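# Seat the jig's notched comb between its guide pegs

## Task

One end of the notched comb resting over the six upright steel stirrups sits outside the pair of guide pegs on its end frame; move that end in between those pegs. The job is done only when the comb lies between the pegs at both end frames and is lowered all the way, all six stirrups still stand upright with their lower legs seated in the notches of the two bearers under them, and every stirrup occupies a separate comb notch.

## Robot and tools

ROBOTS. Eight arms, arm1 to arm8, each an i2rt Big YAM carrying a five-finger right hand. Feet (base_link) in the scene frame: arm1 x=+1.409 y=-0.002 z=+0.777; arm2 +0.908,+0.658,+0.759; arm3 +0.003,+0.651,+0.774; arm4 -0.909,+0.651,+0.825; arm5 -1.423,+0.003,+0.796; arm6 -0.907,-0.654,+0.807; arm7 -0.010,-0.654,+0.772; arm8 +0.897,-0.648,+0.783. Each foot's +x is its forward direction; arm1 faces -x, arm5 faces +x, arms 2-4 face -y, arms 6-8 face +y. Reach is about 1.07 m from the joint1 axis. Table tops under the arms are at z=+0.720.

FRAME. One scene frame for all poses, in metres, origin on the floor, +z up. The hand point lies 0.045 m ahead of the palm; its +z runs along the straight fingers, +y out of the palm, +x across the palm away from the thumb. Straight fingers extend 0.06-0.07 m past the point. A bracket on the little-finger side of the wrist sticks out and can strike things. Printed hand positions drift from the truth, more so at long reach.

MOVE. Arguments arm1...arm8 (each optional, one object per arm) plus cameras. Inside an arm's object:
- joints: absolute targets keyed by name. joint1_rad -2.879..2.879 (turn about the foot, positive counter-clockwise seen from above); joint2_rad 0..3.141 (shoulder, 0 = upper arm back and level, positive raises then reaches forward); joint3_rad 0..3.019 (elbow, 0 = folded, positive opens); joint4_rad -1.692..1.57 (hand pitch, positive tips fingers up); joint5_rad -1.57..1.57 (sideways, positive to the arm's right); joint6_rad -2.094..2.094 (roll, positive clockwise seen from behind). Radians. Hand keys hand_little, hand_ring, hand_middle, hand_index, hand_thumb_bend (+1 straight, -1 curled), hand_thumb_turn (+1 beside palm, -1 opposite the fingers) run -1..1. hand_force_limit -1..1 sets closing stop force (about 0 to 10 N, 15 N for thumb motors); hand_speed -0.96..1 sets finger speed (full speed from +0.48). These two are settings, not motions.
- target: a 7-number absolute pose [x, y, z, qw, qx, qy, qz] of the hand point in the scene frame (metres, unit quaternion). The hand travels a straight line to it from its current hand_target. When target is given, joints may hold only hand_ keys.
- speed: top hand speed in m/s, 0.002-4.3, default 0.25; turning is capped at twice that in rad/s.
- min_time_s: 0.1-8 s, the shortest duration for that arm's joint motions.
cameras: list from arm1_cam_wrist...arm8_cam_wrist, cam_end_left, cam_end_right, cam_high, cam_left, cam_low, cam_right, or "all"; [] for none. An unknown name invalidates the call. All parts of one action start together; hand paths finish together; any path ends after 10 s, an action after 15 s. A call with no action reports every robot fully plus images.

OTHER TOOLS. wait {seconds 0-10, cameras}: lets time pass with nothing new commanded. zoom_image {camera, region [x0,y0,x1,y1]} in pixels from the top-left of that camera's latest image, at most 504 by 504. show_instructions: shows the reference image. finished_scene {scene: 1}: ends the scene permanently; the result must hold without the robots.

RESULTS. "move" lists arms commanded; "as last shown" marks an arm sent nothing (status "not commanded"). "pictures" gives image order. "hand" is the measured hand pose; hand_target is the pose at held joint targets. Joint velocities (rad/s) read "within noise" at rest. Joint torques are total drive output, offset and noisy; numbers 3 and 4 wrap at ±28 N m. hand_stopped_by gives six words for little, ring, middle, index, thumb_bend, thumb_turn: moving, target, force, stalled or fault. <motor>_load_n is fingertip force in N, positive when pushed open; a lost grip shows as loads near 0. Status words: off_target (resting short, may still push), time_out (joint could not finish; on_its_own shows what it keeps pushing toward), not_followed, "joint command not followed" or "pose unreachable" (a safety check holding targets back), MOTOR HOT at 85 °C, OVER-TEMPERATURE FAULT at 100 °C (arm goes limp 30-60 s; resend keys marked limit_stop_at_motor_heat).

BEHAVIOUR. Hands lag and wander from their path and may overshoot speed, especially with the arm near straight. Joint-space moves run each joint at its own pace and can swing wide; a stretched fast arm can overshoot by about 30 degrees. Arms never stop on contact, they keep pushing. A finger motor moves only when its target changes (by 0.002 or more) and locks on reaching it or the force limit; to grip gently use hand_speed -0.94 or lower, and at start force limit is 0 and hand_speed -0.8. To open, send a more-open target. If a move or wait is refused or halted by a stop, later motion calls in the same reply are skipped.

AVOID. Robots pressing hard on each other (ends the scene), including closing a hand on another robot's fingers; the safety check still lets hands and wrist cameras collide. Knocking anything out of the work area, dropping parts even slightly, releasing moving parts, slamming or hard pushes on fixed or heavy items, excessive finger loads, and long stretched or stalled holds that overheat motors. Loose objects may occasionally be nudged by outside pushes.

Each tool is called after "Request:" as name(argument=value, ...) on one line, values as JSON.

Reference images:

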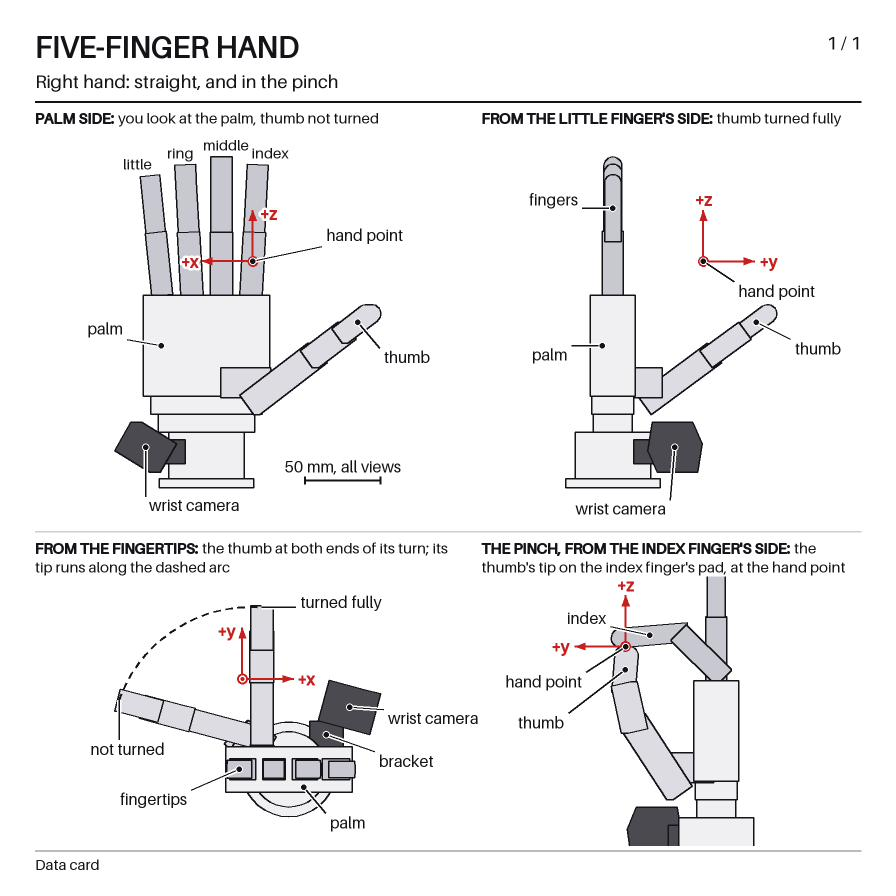

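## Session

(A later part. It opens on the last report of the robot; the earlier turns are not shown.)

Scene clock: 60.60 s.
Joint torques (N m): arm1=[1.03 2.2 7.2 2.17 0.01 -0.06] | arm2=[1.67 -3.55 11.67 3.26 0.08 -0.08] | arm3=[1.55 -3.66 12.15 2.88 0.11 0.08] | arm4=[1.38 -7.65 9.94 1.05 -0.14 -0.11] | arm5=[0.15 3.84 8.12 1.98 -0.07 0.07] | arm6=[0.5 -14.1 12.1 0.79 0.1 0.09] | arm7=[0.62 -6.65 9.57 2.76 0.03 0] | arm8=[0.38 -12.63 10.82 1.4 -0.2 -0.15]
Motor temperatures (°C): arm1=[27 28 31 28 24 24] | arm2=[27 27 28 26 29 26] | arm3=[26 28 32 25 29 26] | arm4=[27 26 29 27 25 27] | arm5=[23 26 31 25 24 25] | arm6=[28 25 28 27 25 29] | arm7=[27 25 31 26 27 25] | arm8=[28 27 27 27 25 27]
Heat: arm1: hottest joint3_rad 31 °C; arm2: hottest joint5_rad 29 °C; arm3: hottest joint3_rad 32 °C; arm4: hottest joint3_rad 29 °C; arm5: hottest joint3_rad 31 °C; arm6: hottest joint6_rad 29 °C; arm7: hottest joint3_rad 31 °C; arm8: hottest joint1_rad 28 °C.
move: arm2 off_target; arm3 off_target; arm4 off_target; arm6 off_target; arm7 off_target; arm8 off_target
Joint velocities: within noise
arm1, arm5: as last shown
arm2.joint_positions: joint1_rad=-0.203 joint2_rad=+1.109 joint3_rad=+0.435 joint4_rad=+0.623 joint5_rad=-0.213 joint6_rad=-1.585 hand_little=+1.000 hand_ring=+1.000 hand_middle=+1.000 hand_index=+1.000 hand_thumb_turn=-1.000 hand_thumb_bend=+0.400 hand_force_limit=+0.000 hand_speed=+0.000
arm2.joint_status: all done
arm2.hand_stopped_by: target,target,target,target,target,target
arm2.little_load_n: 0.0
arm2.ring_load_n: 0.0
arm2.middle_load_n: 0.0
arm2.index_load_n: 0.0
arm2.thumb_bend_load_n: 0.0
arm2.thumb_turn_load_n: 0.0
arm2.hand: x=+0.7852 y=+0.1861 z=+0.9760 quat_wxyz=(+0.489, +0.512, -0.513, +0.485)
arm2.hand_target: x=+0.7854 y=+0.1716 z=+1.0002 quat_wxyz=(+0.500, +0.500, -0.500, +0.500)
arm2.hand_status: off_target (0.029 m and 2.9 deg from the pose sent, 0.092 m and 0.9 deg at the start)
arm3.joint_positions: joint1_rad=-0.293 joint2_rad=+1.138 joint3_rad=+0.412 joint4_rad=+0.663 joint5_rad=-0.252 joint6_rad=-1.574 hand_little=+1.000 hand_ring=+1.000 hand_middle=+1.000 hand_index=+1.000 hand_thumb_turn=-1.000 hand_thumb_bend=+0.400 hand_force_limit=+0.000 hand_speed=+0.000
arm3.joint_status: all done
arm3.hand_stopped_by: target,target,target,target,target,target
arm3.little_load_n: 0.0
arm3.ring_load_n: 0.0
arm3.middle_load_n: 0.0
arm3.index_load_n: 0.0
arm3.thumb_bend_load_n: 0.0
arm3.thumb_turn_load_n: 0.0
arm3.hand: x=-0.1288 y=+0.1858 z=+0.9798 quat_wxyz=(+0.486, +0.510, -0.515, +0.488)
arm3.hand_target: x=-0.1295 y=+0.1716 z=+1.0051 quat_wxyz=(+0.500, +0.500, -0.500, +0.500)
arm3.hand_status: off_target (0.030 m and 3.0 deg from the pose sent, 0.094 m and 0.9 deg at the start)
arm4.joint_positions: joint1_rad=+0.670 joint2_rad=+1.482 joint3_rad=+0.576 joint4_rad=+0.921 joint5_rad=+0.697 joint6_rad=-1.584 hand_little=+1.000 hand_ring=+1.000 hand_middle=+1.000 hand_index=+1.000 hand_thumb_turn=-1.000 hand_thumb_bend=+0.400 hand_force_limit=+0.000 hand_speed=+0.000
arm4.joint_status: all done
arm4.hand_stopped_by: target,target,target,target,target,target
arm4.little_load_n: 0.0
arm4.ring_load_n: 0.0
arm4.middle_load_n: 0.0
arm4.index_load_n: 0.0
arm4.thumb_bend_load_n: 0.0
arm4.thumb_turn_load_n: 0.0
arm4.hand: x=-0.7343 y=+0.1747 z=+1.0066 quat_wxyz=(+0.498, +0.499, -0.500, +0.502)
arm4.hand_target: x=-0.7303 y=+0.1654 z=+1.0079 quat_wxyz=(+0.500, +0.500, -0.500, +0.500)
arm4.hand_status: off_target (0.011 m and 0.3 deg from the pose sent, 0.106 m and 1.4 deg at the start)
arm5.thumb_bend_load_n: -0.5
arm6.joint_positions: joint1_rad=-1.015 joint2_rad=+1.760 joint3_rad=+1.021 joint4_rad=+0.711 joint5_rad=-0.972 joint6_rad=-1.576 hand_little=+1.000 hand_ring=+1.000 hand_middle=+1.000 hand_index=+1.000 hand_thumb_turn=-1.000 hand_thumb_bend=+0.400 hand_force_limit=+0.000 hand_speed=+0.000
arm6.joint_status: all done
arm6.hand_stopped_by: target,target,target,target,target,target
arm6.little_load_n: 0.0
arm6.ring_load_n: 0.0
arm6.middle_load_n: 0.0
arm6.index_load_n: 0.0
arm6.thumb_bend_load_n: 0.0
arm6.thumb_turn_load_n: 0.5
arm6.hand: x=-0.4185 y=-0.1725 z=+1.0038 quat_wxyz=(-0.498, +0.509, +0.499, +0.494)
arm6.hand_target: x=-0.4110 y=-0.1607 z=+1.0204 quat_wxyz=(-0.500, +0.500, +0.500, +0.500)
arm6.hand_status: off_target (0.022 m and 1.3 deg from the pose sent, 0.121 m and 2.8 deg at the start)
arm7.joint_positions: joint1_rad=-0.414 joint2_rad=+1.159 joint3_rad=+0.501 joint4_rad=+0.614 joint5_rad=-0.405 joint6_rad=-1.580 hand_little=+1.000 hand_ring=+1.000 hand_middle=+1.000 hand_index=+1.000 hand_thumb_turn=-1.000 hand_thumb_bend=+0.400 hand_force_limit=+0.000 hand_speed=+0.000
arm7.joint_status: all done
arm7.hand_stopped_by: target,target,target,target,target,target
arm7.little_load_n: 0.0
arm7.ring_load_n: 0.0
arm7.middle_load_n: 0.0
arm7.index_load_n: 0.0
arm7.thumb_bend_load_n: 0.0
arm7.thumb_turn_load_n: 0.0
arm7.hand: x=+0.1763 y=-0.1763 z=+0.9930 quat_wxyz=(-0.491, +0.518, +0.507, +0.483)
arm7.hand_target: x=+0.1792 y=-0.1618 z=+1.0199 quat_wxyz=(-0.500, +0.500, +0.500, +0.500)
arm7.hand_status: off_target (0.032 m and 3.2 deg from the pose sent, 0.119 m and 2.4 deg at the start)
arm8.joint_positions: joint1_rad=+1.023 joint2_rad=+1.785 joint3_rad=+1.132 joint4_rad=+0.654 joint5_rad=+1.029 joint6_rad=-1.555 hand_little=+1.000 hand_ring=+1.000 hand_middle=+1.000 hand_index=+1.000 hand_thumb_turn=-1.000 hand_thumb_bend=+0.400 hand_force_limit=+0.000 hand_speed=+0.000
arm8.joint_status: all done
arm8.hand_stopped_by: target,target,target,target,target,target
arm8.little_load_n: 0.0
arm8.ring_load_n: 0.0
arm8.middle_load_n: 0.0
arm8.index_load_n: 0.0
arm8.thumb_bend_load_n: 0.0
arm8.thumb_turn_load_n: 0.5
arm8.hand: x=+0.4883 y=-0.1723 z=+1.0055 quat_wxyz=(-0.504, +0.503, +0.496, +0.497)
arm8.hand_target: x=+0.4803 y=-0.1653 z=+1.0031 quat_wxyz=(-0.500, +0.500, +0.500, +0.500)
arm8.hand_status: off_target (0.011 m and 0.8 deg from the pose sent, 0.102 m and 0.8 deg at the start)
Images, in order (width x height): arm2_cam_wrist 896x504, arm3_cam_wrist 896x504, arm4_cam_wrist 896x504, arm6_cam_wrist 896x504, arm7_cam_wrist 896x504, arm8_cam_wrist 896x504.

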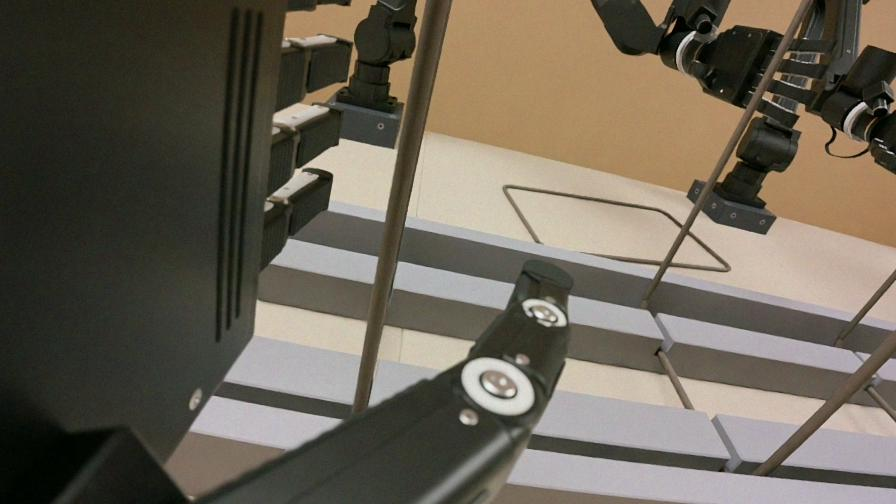

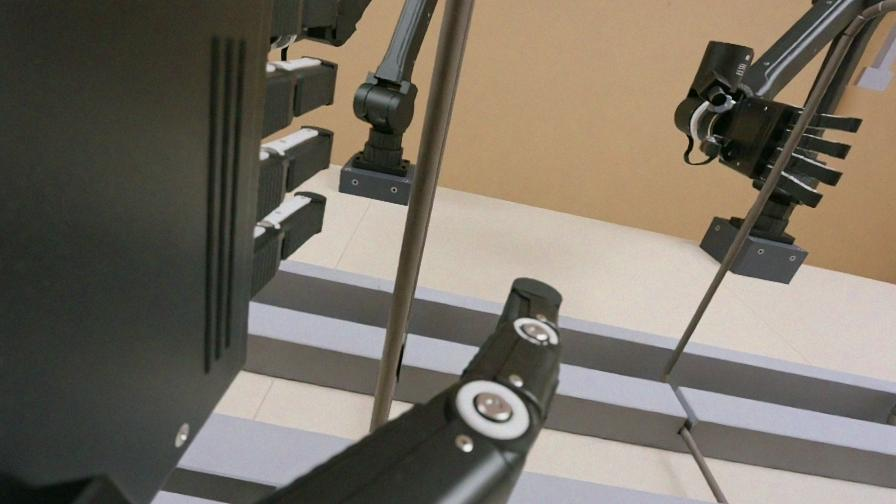

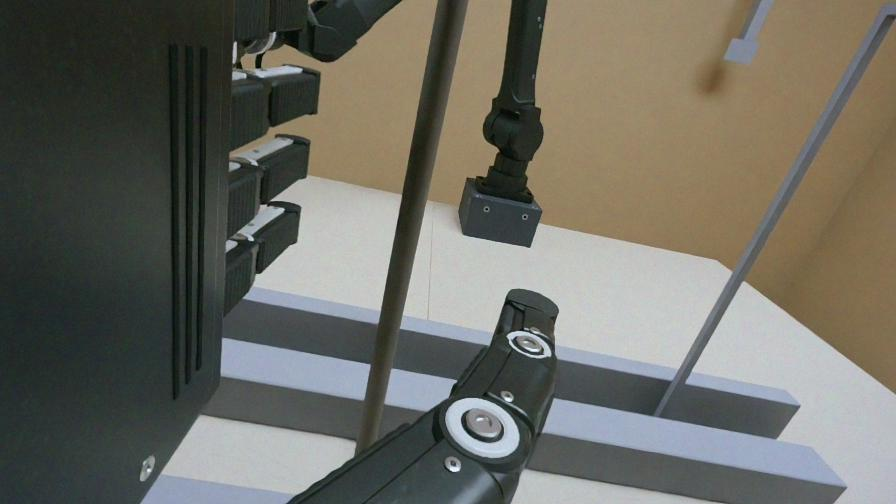

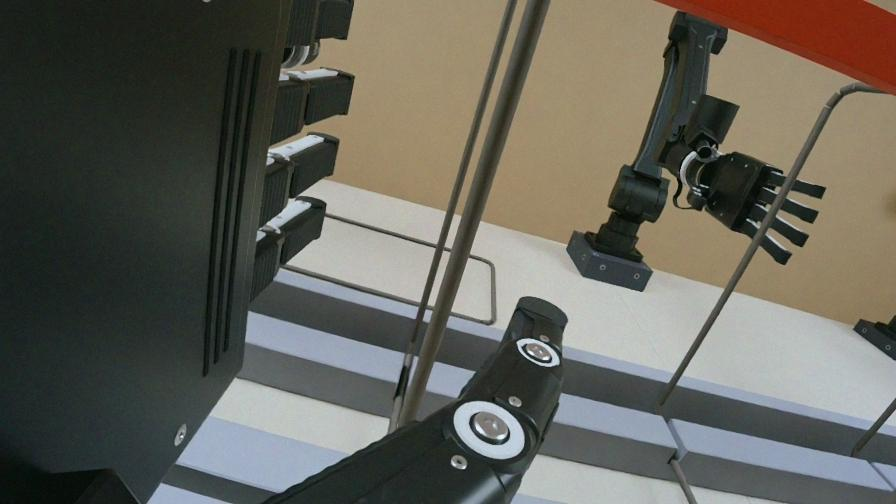

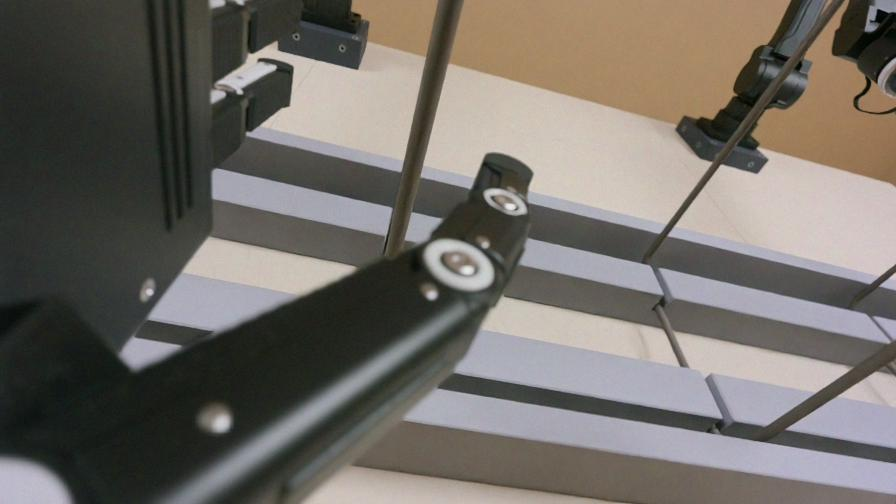

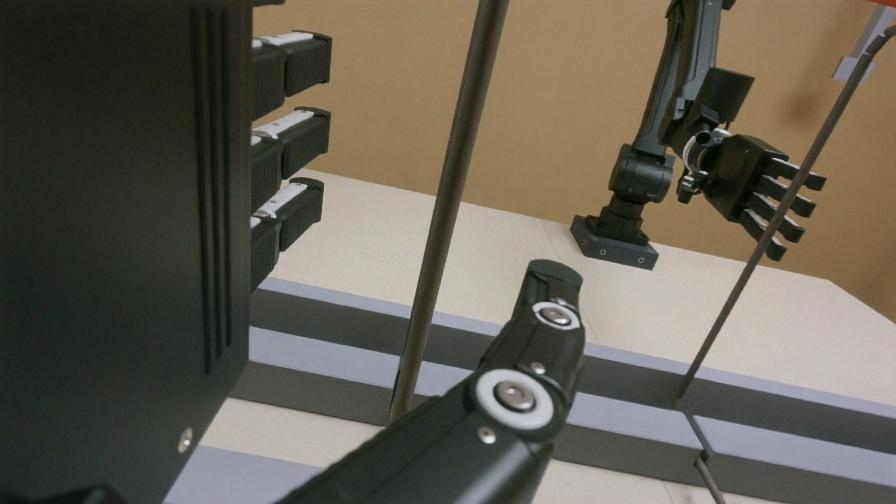

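Request:
move(arm4={"target": [-0.718, 0.132, 1.0, 0.5, 0.5, -0.5, 0.5], "speed": 0.08}, arm3={"target": [-0.118, 0.128, 1.025, 0.513, 0.487, -0.487, 0.513], "speed": 0.08}, arm2={"target": [0.805, 0.128, 1.025, 0.513, 0.487, -0.487, 0.513], "speed": 0.08}, arm6={"target": [-0.413, -0.130, 1.017, -0.5, 0.5, 0.5, 0.5], "speed": 0.08}, arm7={"target": [0.18, -0.128, 1.03, -0.509, 0.482, 0.493, 0.516], "speed": 0.08}, arm8={"target": [0.475, -0.135, 1.0, -0.5, 0.5, 0.5, 0.5], "speed": 0.08}, cameras=["arm2_cam_wrist", "arm3_cam_wrist", "arm4_cam_wrist", "arm6_cam_wrist", "arm7_cam_wrist", "arm8_cam_wrist"])

Scene clock: 70.93 s.
Joint torques (N m): arm1=[0.97 2.14 7.2 2.17 0.01 -0.06] | arm2=[1.67 -4.66 11.89 3.12 0.12 -0.11] | arm3=[1.38 -4.95 12.14 2.84 0.15 0.11] | arm4=[1.61 -8.82 10.1 1.43 -0.14 -0.01] | arm5=[0.26 3.55 8.35 2.18 -0.11 0.11] | arm6=[0.56 -14.74 12.25 0.84 0.09 0.09] | arm7=[0.67 -7.77 9.44 2.81 0.05 0.01] | arm8=[-0.09 -13.33 10.99 1.4 -0.2 -0.15]
Motor temperatures (°C): arm1=[27 28 31 28 24 24] | arm2=[27 27 29 26 29 26] | arm3=[26 28 32 25 29 26] | arm4=[27 27 30 26 25 27] | arm5=[23 26 31 25 24 25] | arm6=[28 25 29 27 25 29] | arm7=[27 25 32 26 27 25] | arm8=[28 28 29 27 25 27]
Heat: arm1: hottest joint3_rad 31 °C; arm2: hottest joint3_rad 29 °C; arm3: hottest joint3_rad 32 °C; arm4: hottest joint3_rad 30 °C; arm5: hottest joint3_rad 31 °C; arm6: hottest joint3_rad 29 °C; arm7: hottest joint3_rad 32 °C; arm8: hottest joint3_rad 29 °C.
move: arm2 off_target; arm3 off_target; arm4 off_target; arm6 off_target; arm7 off_target; arm8 off_target
Joint velocities: within noise
arm1, arm5: as last shown
arm2.joint_positions: joint1_rad=-0.119 joint2_rad=+1.201 joint3_rad=+0.537 joint4_rad=+0.665 joint5_rad=-0.129 joint6_rad=-1.580 hand_little=+1.000 hand_ring=+1.000 hand_middle=+1.000 hand_index=+1.000 hand_thumb_turn=-1.000 hand_thumb_bend=+0.400 hand_force_limit=+0.000 hand_speed=+0.000
arm2.joint_status: not commanded
arm2.hand_stopped_by: target,target,target,target,target,target
arm2.little_load_n: 0.0
arm2.ring_load_n: 0.0
arm2.middle_load_n: 0.0
arm2.index_load_n: 0.0
arm2.thumb_bend_load_n: 0.0
arm2.thumb_turn_load_n: 0.0
arm2.hand: x=+0.8039 y=+0.1437 z=+1.0014 quat_wxyz=(+0.503, +0.501, -0.499, +0.497)
arm2.hand_target: x=+0.8053 y=+0.1297 z=+1.0251 quat_wxyz=(+0.513, +0.487, -0.487, +0.513)
arm2.hand_status: off_target (0.028 m and 3.0 deg from the pose sent, 0.079 m and 5.9 deg at the start)
arm3.joint_positions: joint1_rad=-0.229 joint2_rad=+1.242 joint3_rad=+0.509 joint4_rad=+0.724 joint5_rad=-0.187 joint6_rad=-1.568 hand_little=+1.000 hand_ring=+1.000 hand_middle=+1.000 hand_index=+1.000 hand_thumb_turn=-1.000 hand_thumb_bend=+0.400 hand_force_limit=+0.000 hand_speed=+0.000
arm3.joint_status: not commanded
arm3.hand_stopped_by: target,target,target,target,target,target
arm3.little_load_n: 0.0
arm3.ring_load_n: 0.0
arm3.middle_load_n: 0.0
arm3.index_load_n: 0.0
arm3.thumb_bend_load_n: 0.0
arm3.thumb_turn_load_n: 0.0
arm3.hand: x=-0.1183 y=+0.1433 z=+1.0006 quat_wxyz=(+0.501, +0.499, -0.501, +0.499)
arm3.hand_target: x=-0.1177 y=+0.1295 z=+1.0250 quat_wxyz=(+0.513, +0.487, -0.487, +0.513)
arm3.hand_status: off_target (0.029 m and 3.0 deg from the pose sent, 0.074 m and 5.9 deg at the start)
arm4.joint_positions: joint1_rad=+0.641 joint2_rad=+1.575 joint3_rad=+0.662 joint4_rad=+0.921 joint5_rad=+0.667 joint6_rad=-1.584 hand_little=+1.000 hand_ring=+1.000 hand_middle=+1.000 hand_index=+1.000 hand_thumb_turn=-1.000 hand_thumb_bend=+0.400 hand_force_limit=+0.000 hand_speed=+0.000
arm4.joint_status: not commanded
arm4.hand_stopped_by: target,target,target,target,target,target
arm4.little_load_n: 0.0
arm4.ring_load_n: 0.0
arm4.middle_load_n: 0.0
arm4.index_load_n: 0.0
arm4.thumb_bend_load_n: 0.0
arm4.thumb_turn_load_n: 0.0
arm4.hand: x=-0.7212 y=+0.1420 z=+0.9987 quat_wxyz=(+0.498, +0.502, -0.500, +0.500)
arm4.hand_target: x=-0.7183 y=+0.1323 z=+1.0000 quat_wxyz=(+0.500, +0.500, -0.500, +0.500)
arm4.hand_status: off_target (0.011 m and 0.4 deg from the pose sent, 0.046 m and 0.4 deg at the start)
arm5.thumb_bend_load_n: 0.0
arm6.joint_positions: joint1_rad=-0.967 joint2_rad=+1.797 joint3_rad=+1.066 joint4_rad=+0.703 joint5_rad=-0.924 joint6_rad=-1.576 hand_little=+1.000 hand_ring=+1.000 hand_middle=+1.000 hand_index=+1.000 hand_thumb_turn=-1.000 hand_thumb_bend=+0.400 hand_force_limit=+0.000 hand_speed=+0.000
arm6.joint_status: not commanded
arm6.hand_stopped_by: target,target,target,target,target,target
arm6.little_load_n: 0.0
arm6.ring_load_n: 0.0
arm6.middle_load_n: 0.0
arm6.index_load_n: 0.0
arm6.thumb_bend_load_n: 0.0
arm6.thumb_turn_load_n: 0.0
arm6.hand: x=-0.4203 y=-0.1436 z=+1.0005 quat_wxyz=(-0.498, +0.509, +0.499, +0.494)
arm6.hand_target: x=-0.4140 y=-0.1308 z=+1.0173 quat_wxyz=(-0.500, +0.500, +0.500, +0.500)
arm6.hand_status: off_target (0.023 m and 1.3 deg from the pose sent, 0.045 m and 1.3 deg at the start)
arm7.joint_positions: joint1_rad=-0.382 joint2_rad=+1.256 joint3_rad=+0.563 joint4_rad=+0.703 joint5_rad=-0.376 joint6_rad=-1.580 hand_little=+1.000 hand_ring=+1.000 hand_middle=+1.000 hand_index=+1.000 hand_thumb_turn=-1.000 hand_thumb_bend=+0.400 hand_force_limit=+0.000 hand_speed=+0.000
arm7.joint_status: not commanded
arm7.hand_stopped_by: target,target,target,target,target,target
arm7.little_load_n: 0.0
arm7.ring_load_n: 0.0
arm7.middle_load_n: 0.0
arm7.index_load_n: 0.0
arm7.thumb_bend_load_n: 0.0
arm7.thumb_turn_load_n: 0.5
arm7.hand: x=+0.1778 y=-0.1440 z=+1.0046 quat_wxyz=(-0.499, +0.500, +0.501, +0.501)
arm7.hand_target: x=+0.1793 y=-0.1297 z=+1.0300 quat_wxyz=(-0.509, +0.482, +0.493, +0.516)
arm7.hand_status: off_target (0.030 m and 3.1 deg from the pose sent, 0.061 m and 6.2 deg at the start)
arm8.joint_positions: joint1_rad=+0.986 joint2_rad=+1.833 joint3_rad=+1.195 joint4_rad=+0.638 joint5_rad=+0.989 joint6_rad=-1.555 hand_little=+1.000 hand_ring=+1.000 hand_middle=+1.000 hand_index=+1.000 hand_thumb_turn=-1.000 hand_thumb_bend=+0.400 hand_force_limit=+0.000 hand_speed=+0.000
arm8.joint_status: not commanded
arm8.hand_stopped_by: target,target,target,target,target,target
arm8.little_load_n: 0.0
arm8.ring_load_n: 0.0
arm8.middle_load_n: -0.5
arm8.index_load_n: 0.0
arm8.thumb_bend_load_n: 0.0
arm8.thumb_turn_load_n: 0.0
arm8.hand: x=+0.4813 y=-0.1441 z=+1.0032 quat_wxyz=(-0.505, +0.502, +0.497, +0.496)
arm8.hand_target: x=+0.4754 y=-0.1353 z=+1.0000 quat_wxyz=(-0.500, +0.500, +0.500, +0.500)
arm8.hand_status: off_target (0.011 m and 0.8 deg from the pose sent, 0.040 m and 0.8 deg at the start)
Images, in order (width x height): arm2_cam_wrist 896x504, arm3_cam_wrist 896x504, arm4_cam_wrist 896x504, arm6_cam_wrist 896x504, arm7_cam_wrist 896x504, arm8_cam_wrist 896x504.

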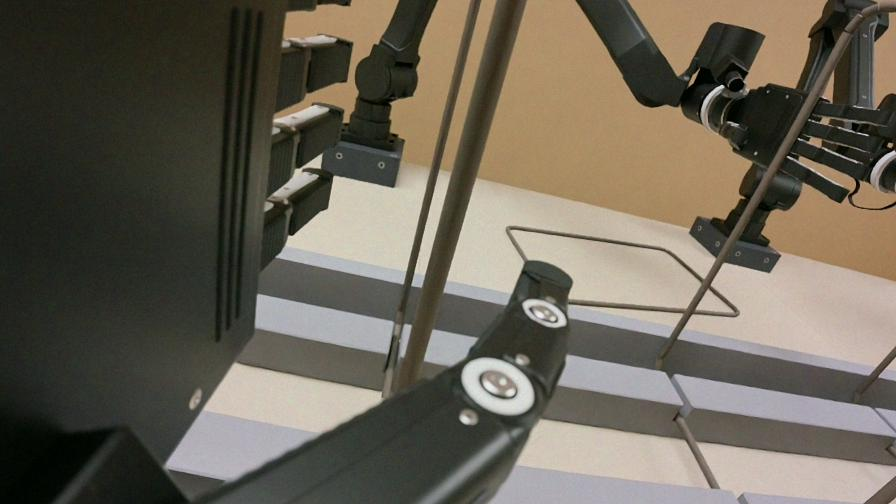

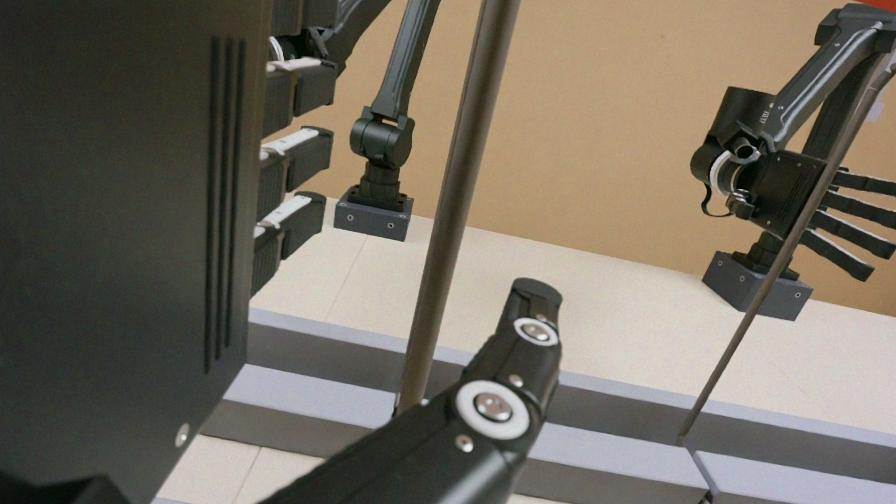

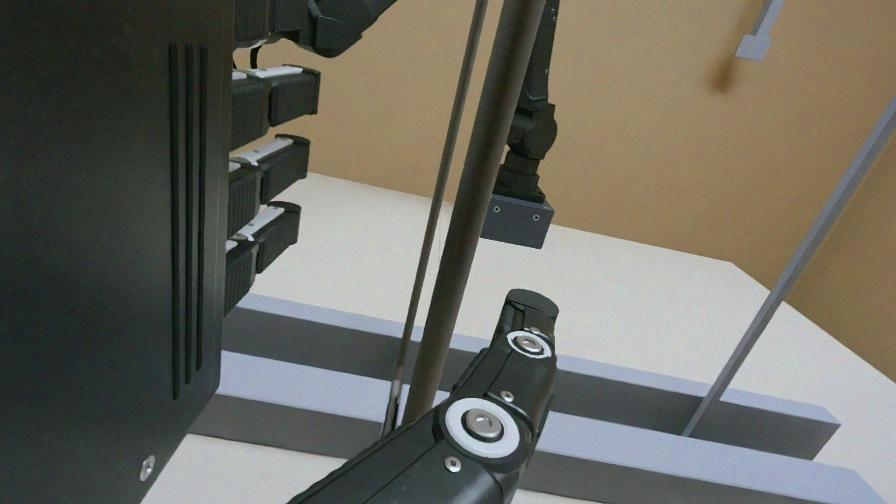

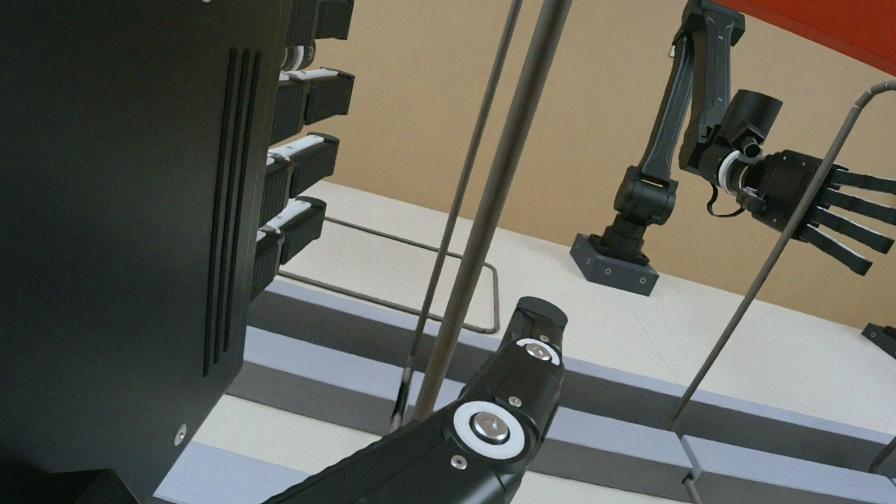

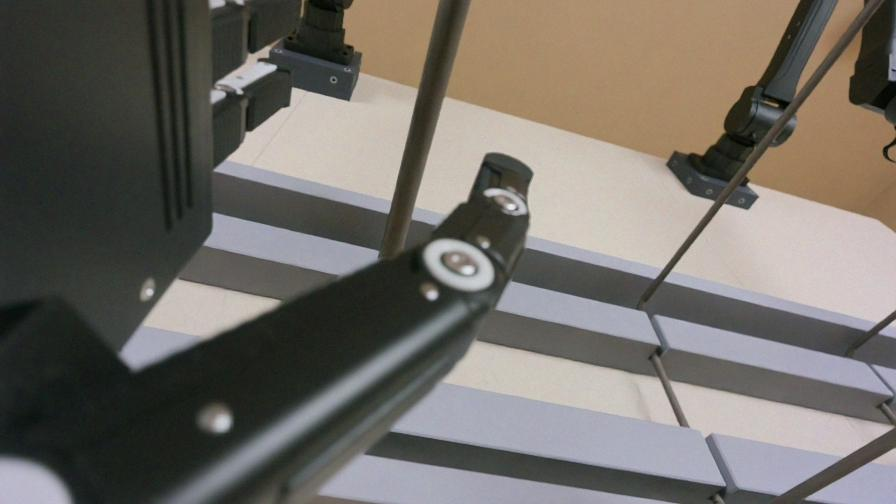

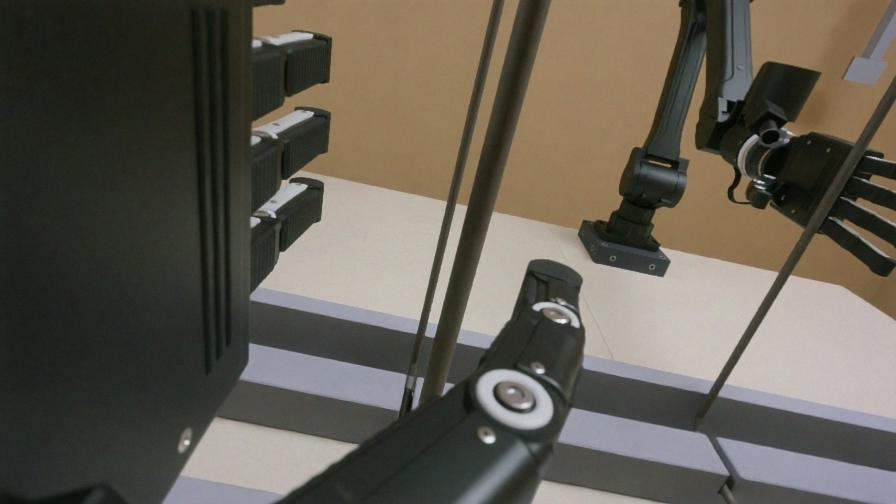

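Request:
zoom_image(camera="arm4_cam_wrist", region=[360, 200, 560, 312])

Request:
zoom_image(camera="arm7_cam_wrist", region=[320, 50, 520, 162])

Request:
zoom_image(camera="arm6_cam_wrist", region=[380, 100, 580, 212])

Scaled by 2.520 from the camera's image (finer frame: 1280x720).

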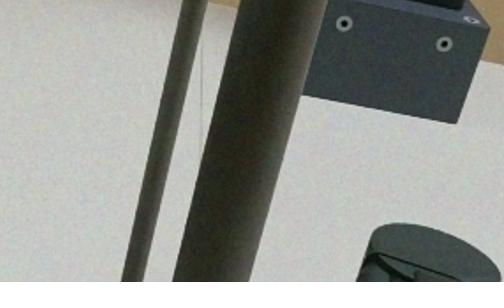

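Scaled by 2.520 from the camera's image (finer frame: 1280x720).

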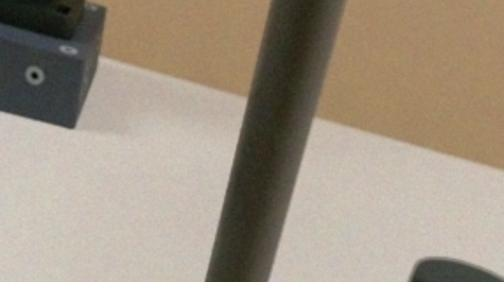

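Scaled by 2.520 from the camera's image (finer frame: 1280x720).

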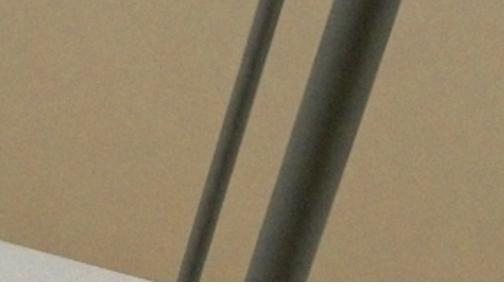

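Request:
move(arm4={"target": [-0.723, 0.117, 1.0, 0.5, 0.5, -0.5, 0.5], "speed": 0.06}, arm3={"target": [-0.110, 0.1105, 1.025, 0.513, 0.487, -0.487, 0.513], "speed": 0.06}, arm2={"target": [0.810, 0.1105, 1.025, 0.513, 0.487, -0.487, 0.513], "speed": 0.06}, arm6={"target": [-0.409, -0.1125, 1.017, -0.5, 0.5, 0.5, 0.5], "speed": 0.06}, arm7={"target": [0.176, -0.110, 1.03, -0.509, 0.482, 0.493, 0.516], "speed": 0.06}, arm8={"target": [0.475, -0.117, 1.0, -0.5, 0.5, 0.5, 0.5], "speed": 0.06}, cameras=["arm2_cam_wrist", "arm3_cam_wrist", "arm4_cam_wrist", "arm6_cam_wrist", "arm7_cam_wrist", "arm8_cam_wrist", "cam_left", "cam_right"])

Scene clock: 77.73 s.
Joint torques (N m): arm1=[0.97 2.2 7.2 2.17 0.01 -0.06] | arm2=[1.85 -5.36 11.84 3.15 0.08 -0.1] | arm3=[1.26 -5.48 11.99 2.88 0.13 0.08] | arm4=[2.14 -9.29 10.04 1.35 -0.21 -0.04] | arm5=[0.62 4.13 8.25 1.95 -0.05 0.09] | arm6=[0.73 -15.38 12.4 0.84 0.1 0.09] | arm7=[0.67 -8.59 9.37 2.76 0.05 -0.01] | arm8=[0.62 -13.68 11.08 1.46 -0.2 -0.15]
Motor temperatures (°C): arm1=[27 28 32 28 24 24] | arm2=[27 27 29 26 29 26] | arm3=[26 28 33 25 29 26] | arm4=[27 27 30 26 25 27] | arm5=[23 26 31 25 24 25] | arm6=[28 26 30 27 25 29] | arm7=[27 25 32 26 27 25] | arm8=[28 28 29 27 25 27]
Heat: arm1: hottest joint3_rad 32 °C; arm2: hottest joint3_rad 29 °C; arm3: hottest joint3_rad 33 °C; arm4: hottest joint3_rad 30 °C; arm5: hottest joint3_rad 31 °C; arm6: hottest joint3_rad 30 °C; arm7: hottest joint3_rad 32 °C; arm8: hottest joint3_rad 29 °C.
move: arm2 off_target; arm3 off_target; arm4 done; arm6 off_target; arm7 off_target; arm8 off_target
Joint velocities: within noise
arm1, arm5: as last shown
arm2.joint_positions: joint1_rad=-0.099 joint2_rad=+1.250 joint3_rad=+0.578 joint4_rad=+0.674 joint5_rad=-0.109 joint6_rad=-1.580 hand_little=+1.000 hand_ring=+1.000 hand_middle=+1.000 hand_index=+1.000 hand_thumb_turn=-1.000 hand_thumb_bend=+0.400 hand_force_limit=+0.000 hand_speed=+0.000
arm2.joint_status: not commanded
arm2.hand_stopped_by: target,target,target,target,target,target
arm2.little_load_n: -0.5
arm2.ring_load_n: 0.0
arm2.middle_load_n: 0.0
arm2.index_load_n: 0.0
arm2.thumb_bend_load_n: 0.0
arm2.thumb_turn_load_n: 0.5
arm2.hand: x=+0.8083 y=+0.1263 z=+1.0023 quat_wxyz=(+0.504, +0.501, -0.498, +0.497)
arm2.hand_target: x=+0.8104 y=+0.1121 z=+1.0251 quat_wxyz=(+0.513, +0.487, -0.487, +0.513)
arm2.hand_status: off_target (0.028 m and 2.9 deg from the pose sent, 0.041 m and 3.0 deg at the start)
arm3.joint_positions: joint1_rad=-0.197 joint2_rad=+1.288 joint3_rad=+0.548 joint4_rad=+0.731 joint5_rad=-0.155 joint6_rad=-1.568 hand_little=+1.000 hand_ring=+1.000 hand_middle=+1.000 hand_index=+1.000 hand_thumb_turn=-1.000 hand_thumb_bend=+0.400 hand_force_limit=+0.000 hand_speed=+0.000
arm3.joint_status: not commanded
arm3.hand_stopped_by: target,target,target,target,target,target
arm3.little_load_n: 0.0
arm3.ring_load_n: 0.0
arm3.middle_load_n: 0.0
arm3.index_load_n: 0.0
arm3.thumb_bend_load_n: 0.0
arm3.thumb_turn_load_n: 0.0
arm3.hand: x=-0.1107 y=+0.1258 z=+1.0012 quat_wxyz=(+0.501, +0.499, -0.501, +0.499)
arm3.hand_target: x=-0.1096 y=+0.1120 z=+1.0250 quat_wxyz=(+0.513, +0.487, -0.487, +0.513)
arm3.hand_status: off_target (0.028 m and 3.0 deg from the pose sent, 0.042 m and 3.0 deg at the start)
arm4.joint_positions: joint1_rad=+0.609 joint2_rad=+1.592 joint3_rad=+0.687 joint4_rad=+0.921 joint5_rad=+0.636 joint6_rad=-1.584 hand_little=+1.000 hand_ring=+1.000 hand_middle=+1.000 hand_index=+1.000 hand_thumb_turn=-1.000 hand_thumb_bend=+0.400 hand_force_limit=+0.000 hand_speed=+0.000
arm4.joint_status: not commanded
arm4.hand_stopped_by: target,target,target,target,target,target
arm4.little_load_n: 0.0
arm4.ring_load_n: 0.0
arm4.middle_load_n: 0.0
arm4.index_load_n: 0.0
arm4.thumb_bend_load_n: 0.0
arm4.thumb_turn_load_n: 0.0
arm4.hand: x=-0.7262 y=+0.1269 z=+1.0007 quat_wxyz=(+0.499, +0.499, -0.499, +0.503)
arm4.hand_target: x=-0.7230 y=+0.1174 z=+1.0000 quat_wxyz=(+0.500, +0.500, -0.500, +0.500)
arm4.hand_status: done (0.010 m and 0.4 deg from the pose sent, 0.025 m and 0.4 deg at the start)
arm6.joint_positions: joint1_rad=-0.947 joint2_rad=+1.826 joint3_rad=+1.109 joint4_rad=+0.688 joint5_rad=-0.903 joint6_rad=-1.576 hand_little=+1.000 hand_ring=+1.000 hand_middle=+1.000 hand_index=+1.000 hand_thumb_turn=-1.000 hand_thumb_bend=+0.400 hand_force_limit=+0.000 hand_speed=+0.000
arm6.joint_status: not commanded
arm6.hand_stopped_by: target,target,target,target,target,target
arm6.little_load_n: 0.0
arm6.ring_load_n: 0.0
arm6.middle_load_n: 0.0
arm6.index_load_n: 0.0
arm6.thumb_bend_load_n: 0.0
arm6.thumb_turn_load_n: 0.0
arm6.hand: x=-0.4155 y=-0.1267 z=+1.0001 quat_wxyz=(-0.497, +0.510, +0.499, +0.494)
arm6.hand_target: x=-0.4099 y=-0.1135 z=+1.0174 quat_wxyz=(-0.500, +0.500, +0.500, +0.500)
arm6.hand_status: off_target (0.023 m and 1.4 deg from the pose sent, 0.037 m and 1.3 deg at the start)
arm7.joint_positions: joint1_rad=-0.354 joint2_rad=+1.299 joint3_rad=+0.602 joint4_rad=+0.707 joint5_rad=-0.348 joint6_rad=-1.580 hand_little=+1.000 hand_ring=+1.000 hand_middle=+1.000 hand_index=+1.000 hand_thumb_turn=-1.000 hand_thumb_bend=+0.400 hand_force_limit=+0.000 hand_speed=+0.000
arm7.joint_status: not commanded
arm7.hand_stopped_by: target,target,target,target,target,target
arm7.little_load_n: 0.0
arm7.ring_load_n: 0.0
arm7.middle_load_n: 0.0
arm7.index_load_n: 0.0
arm7.thumb_bend_load_n: 0.0
arm7.thumb_turn_load_n: 0.5
arm7.hand: x=+0.1742 y=-0.1261 z=+1.0051 quat_wxyz=(-0.499, +0.500, +0.501, +0.501)
arm7.hand_target: x=+0.1754 y=-0.1117 z=+1.0302 quat_wxyz=(-0.509, +0.482, +0.493, +0.516)
arm7.hand_status: off_target (0.030 m and 3.0 deg from the pose sent, 0.042 m and 3.0 deg at the start)
arm8.joint_positions: joint1_rad=+0.960 joint2_rad=+1.854 joint3_rad=+1.229 joint4_rad=+0.626 joint5_rad=+0.964 joint6_rad=-1.555 hand_little=+1.000 hand_ring=+1.000 hand_middle=+1.000 hand_index=+1.000 hand_thumb_turn=-1.000 hand_thumb_bend=+0.400 hand_force_limit=+0.000 hand_speed=+0.000
arm8.joint_status: not commanded
arm8.hand_stopped_by: target,target,target,target,target,target
arm8.little_load_n: 0.0
arm8.ring_load_n: 0.0
arm8.middle_load_n: 0.0
arm8.index_load_n: 0.0
arm8.thumb_bend_load_n: 0.0
arm8.thumb_turn_load_n: 0.0
arm8.hand: x=+0.4816 y=-0.1258 z=+1.0036 quat_wxyz=(-0.505, +0.502, +0.496, +0.497)
arm8.hand_target: x=+0.4754 y=-0.1173 z=+1.0000 quat_wxyz=(-0.500, +0.500, +0.500, +0.500)
arm8.hand_status: off_target (0.012 m and 0.8 deg from the pose sent, 0.028 m and 0.8 deg at the start)
Images, in order (width x height): arm2_cam_wrist 896x504, arm3_cam_wrist 896x504, arm4_cam_wrist 896x504, arm6_cam_wrist 896x504, arm7_cam_wrist 896x504, arm8_cam_wrist 896x504, cam_left 896x504, cam_right 896x504.

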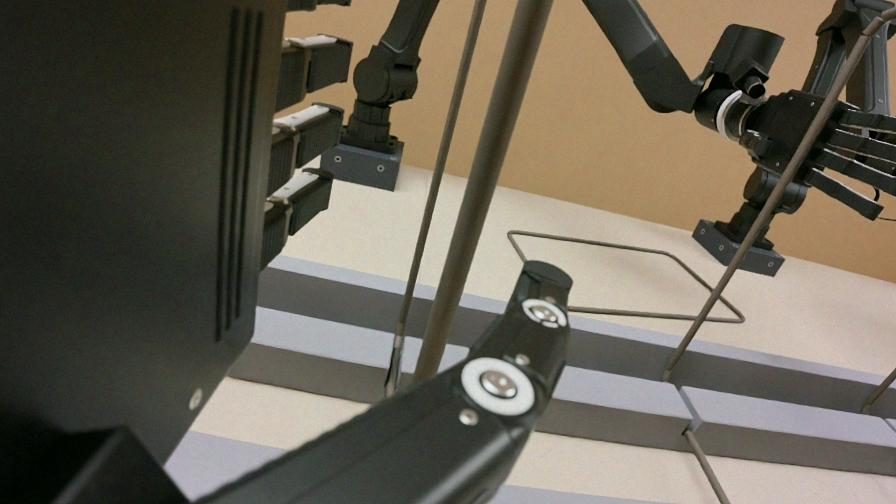

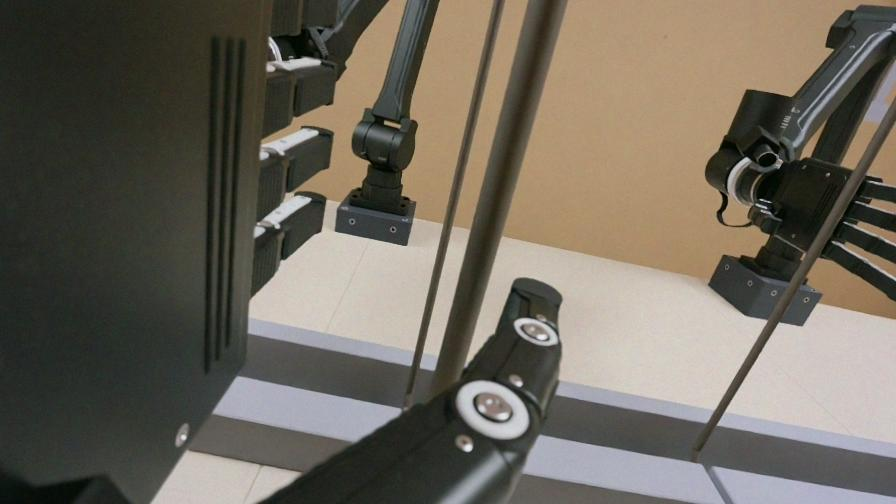

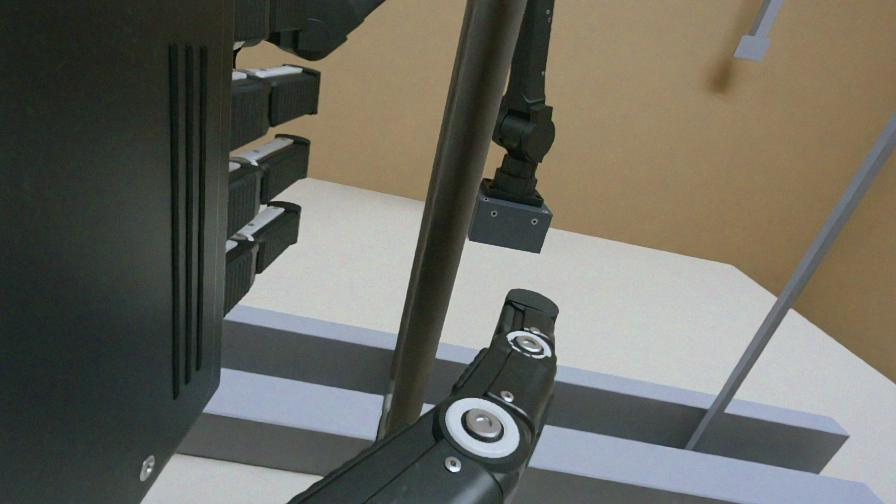

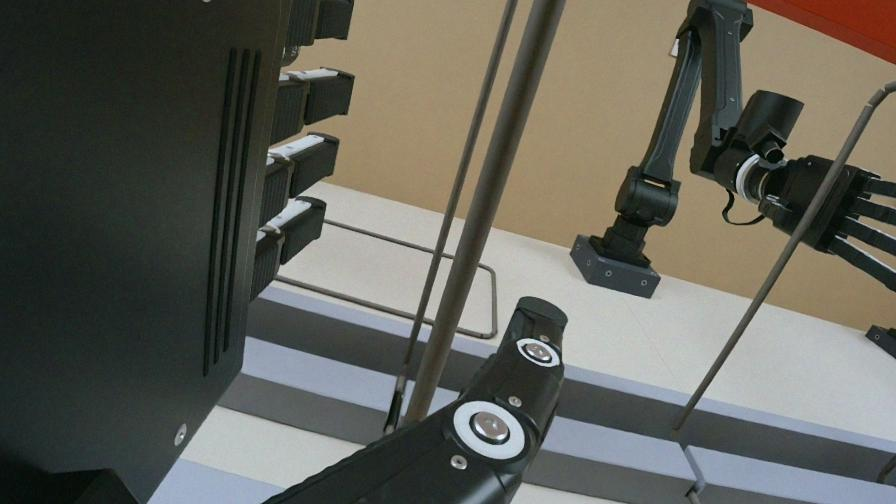

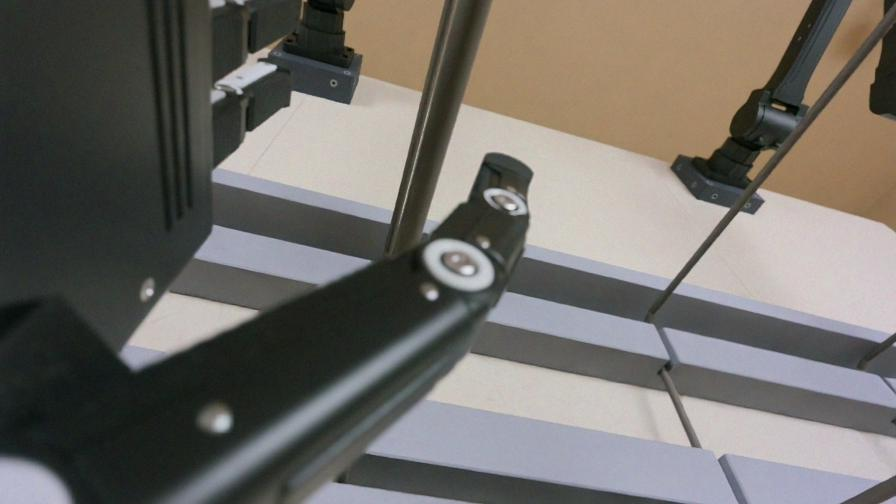

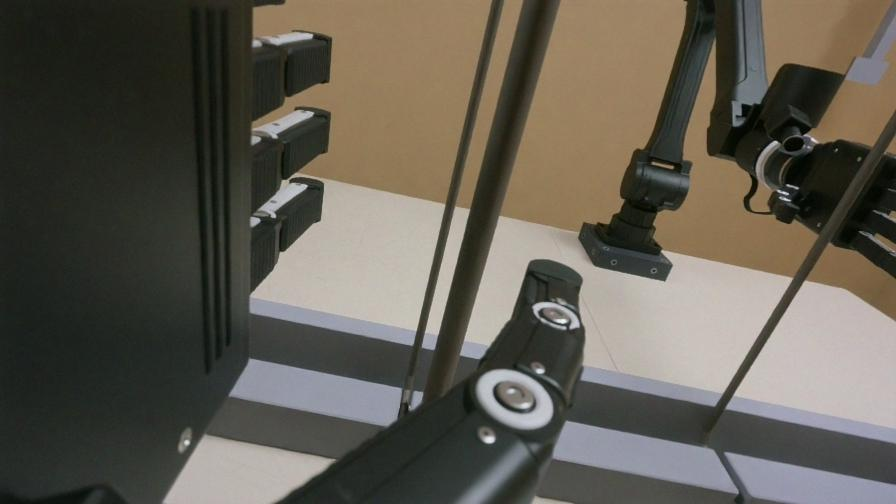

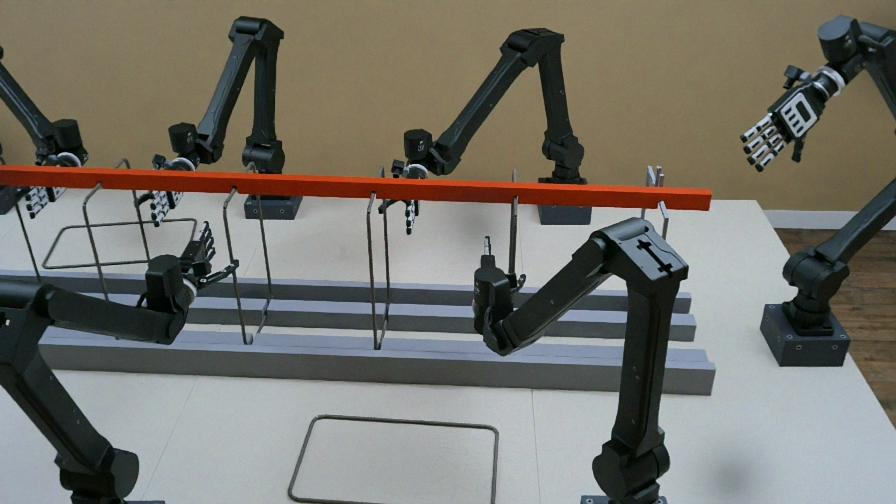

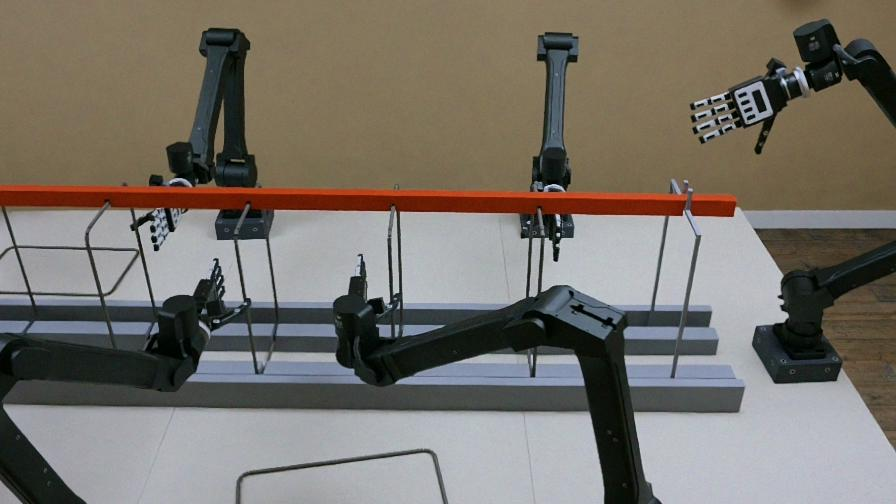

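Request:
zoom_image(camera="arm4_cam_wrist", region=[340, 200, 540, 312])

Request:
zoom_image(camera="arm6_cam_wrist", region=[380, 200, 580, 312])

Request:
zoom_image(camera="arm3_cam_wrist", region=[380, 200, 580, 312])

Request:
zoom_image(camera="arm2_cam_wrist", region=[380, 180, 580, 292])

Request:
zoom_image(camera="arm7_cam_wrist", region=[340, 60, 540, 172])

Request:
zoom_image(camera="arm8_cam_wrist", region=[400, 180, 600, 292])

Scaled by 2.520 from the camera's image (finer frame: 1280x720).

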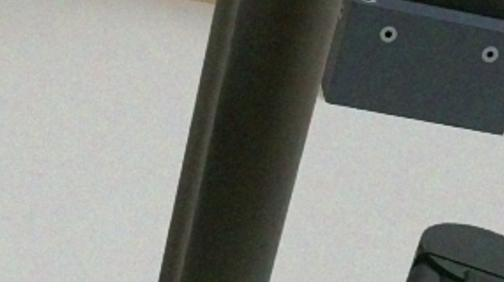

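Scaled by 2.520 from the camera's image (finer frame: 1280x720).

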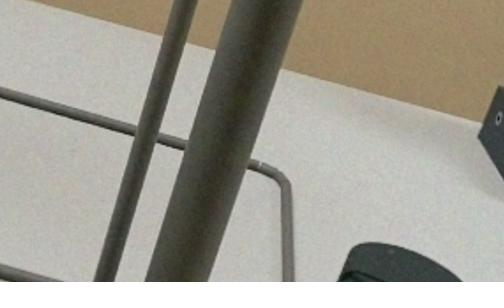

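Scaled by 2.520 from the camera's image (finer frame: 1280x720).

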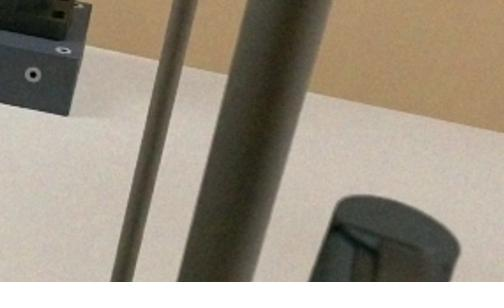

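Scaled by 2.520 from the camera's image (finer frame: 1280x720).

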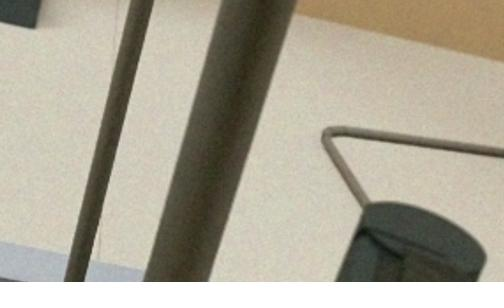

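Scaled by 2.520 from the camera's image (finer frame: 1280x720).

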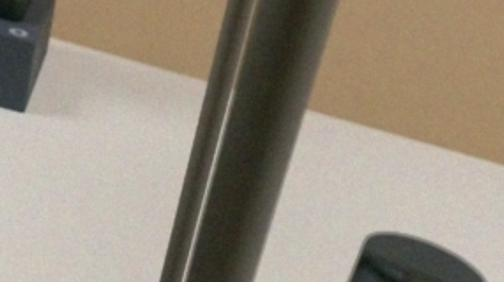

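Scaled by 2.520 from the camera's image (finer frame: 1280x720).

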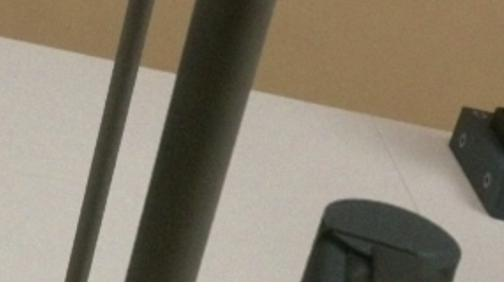

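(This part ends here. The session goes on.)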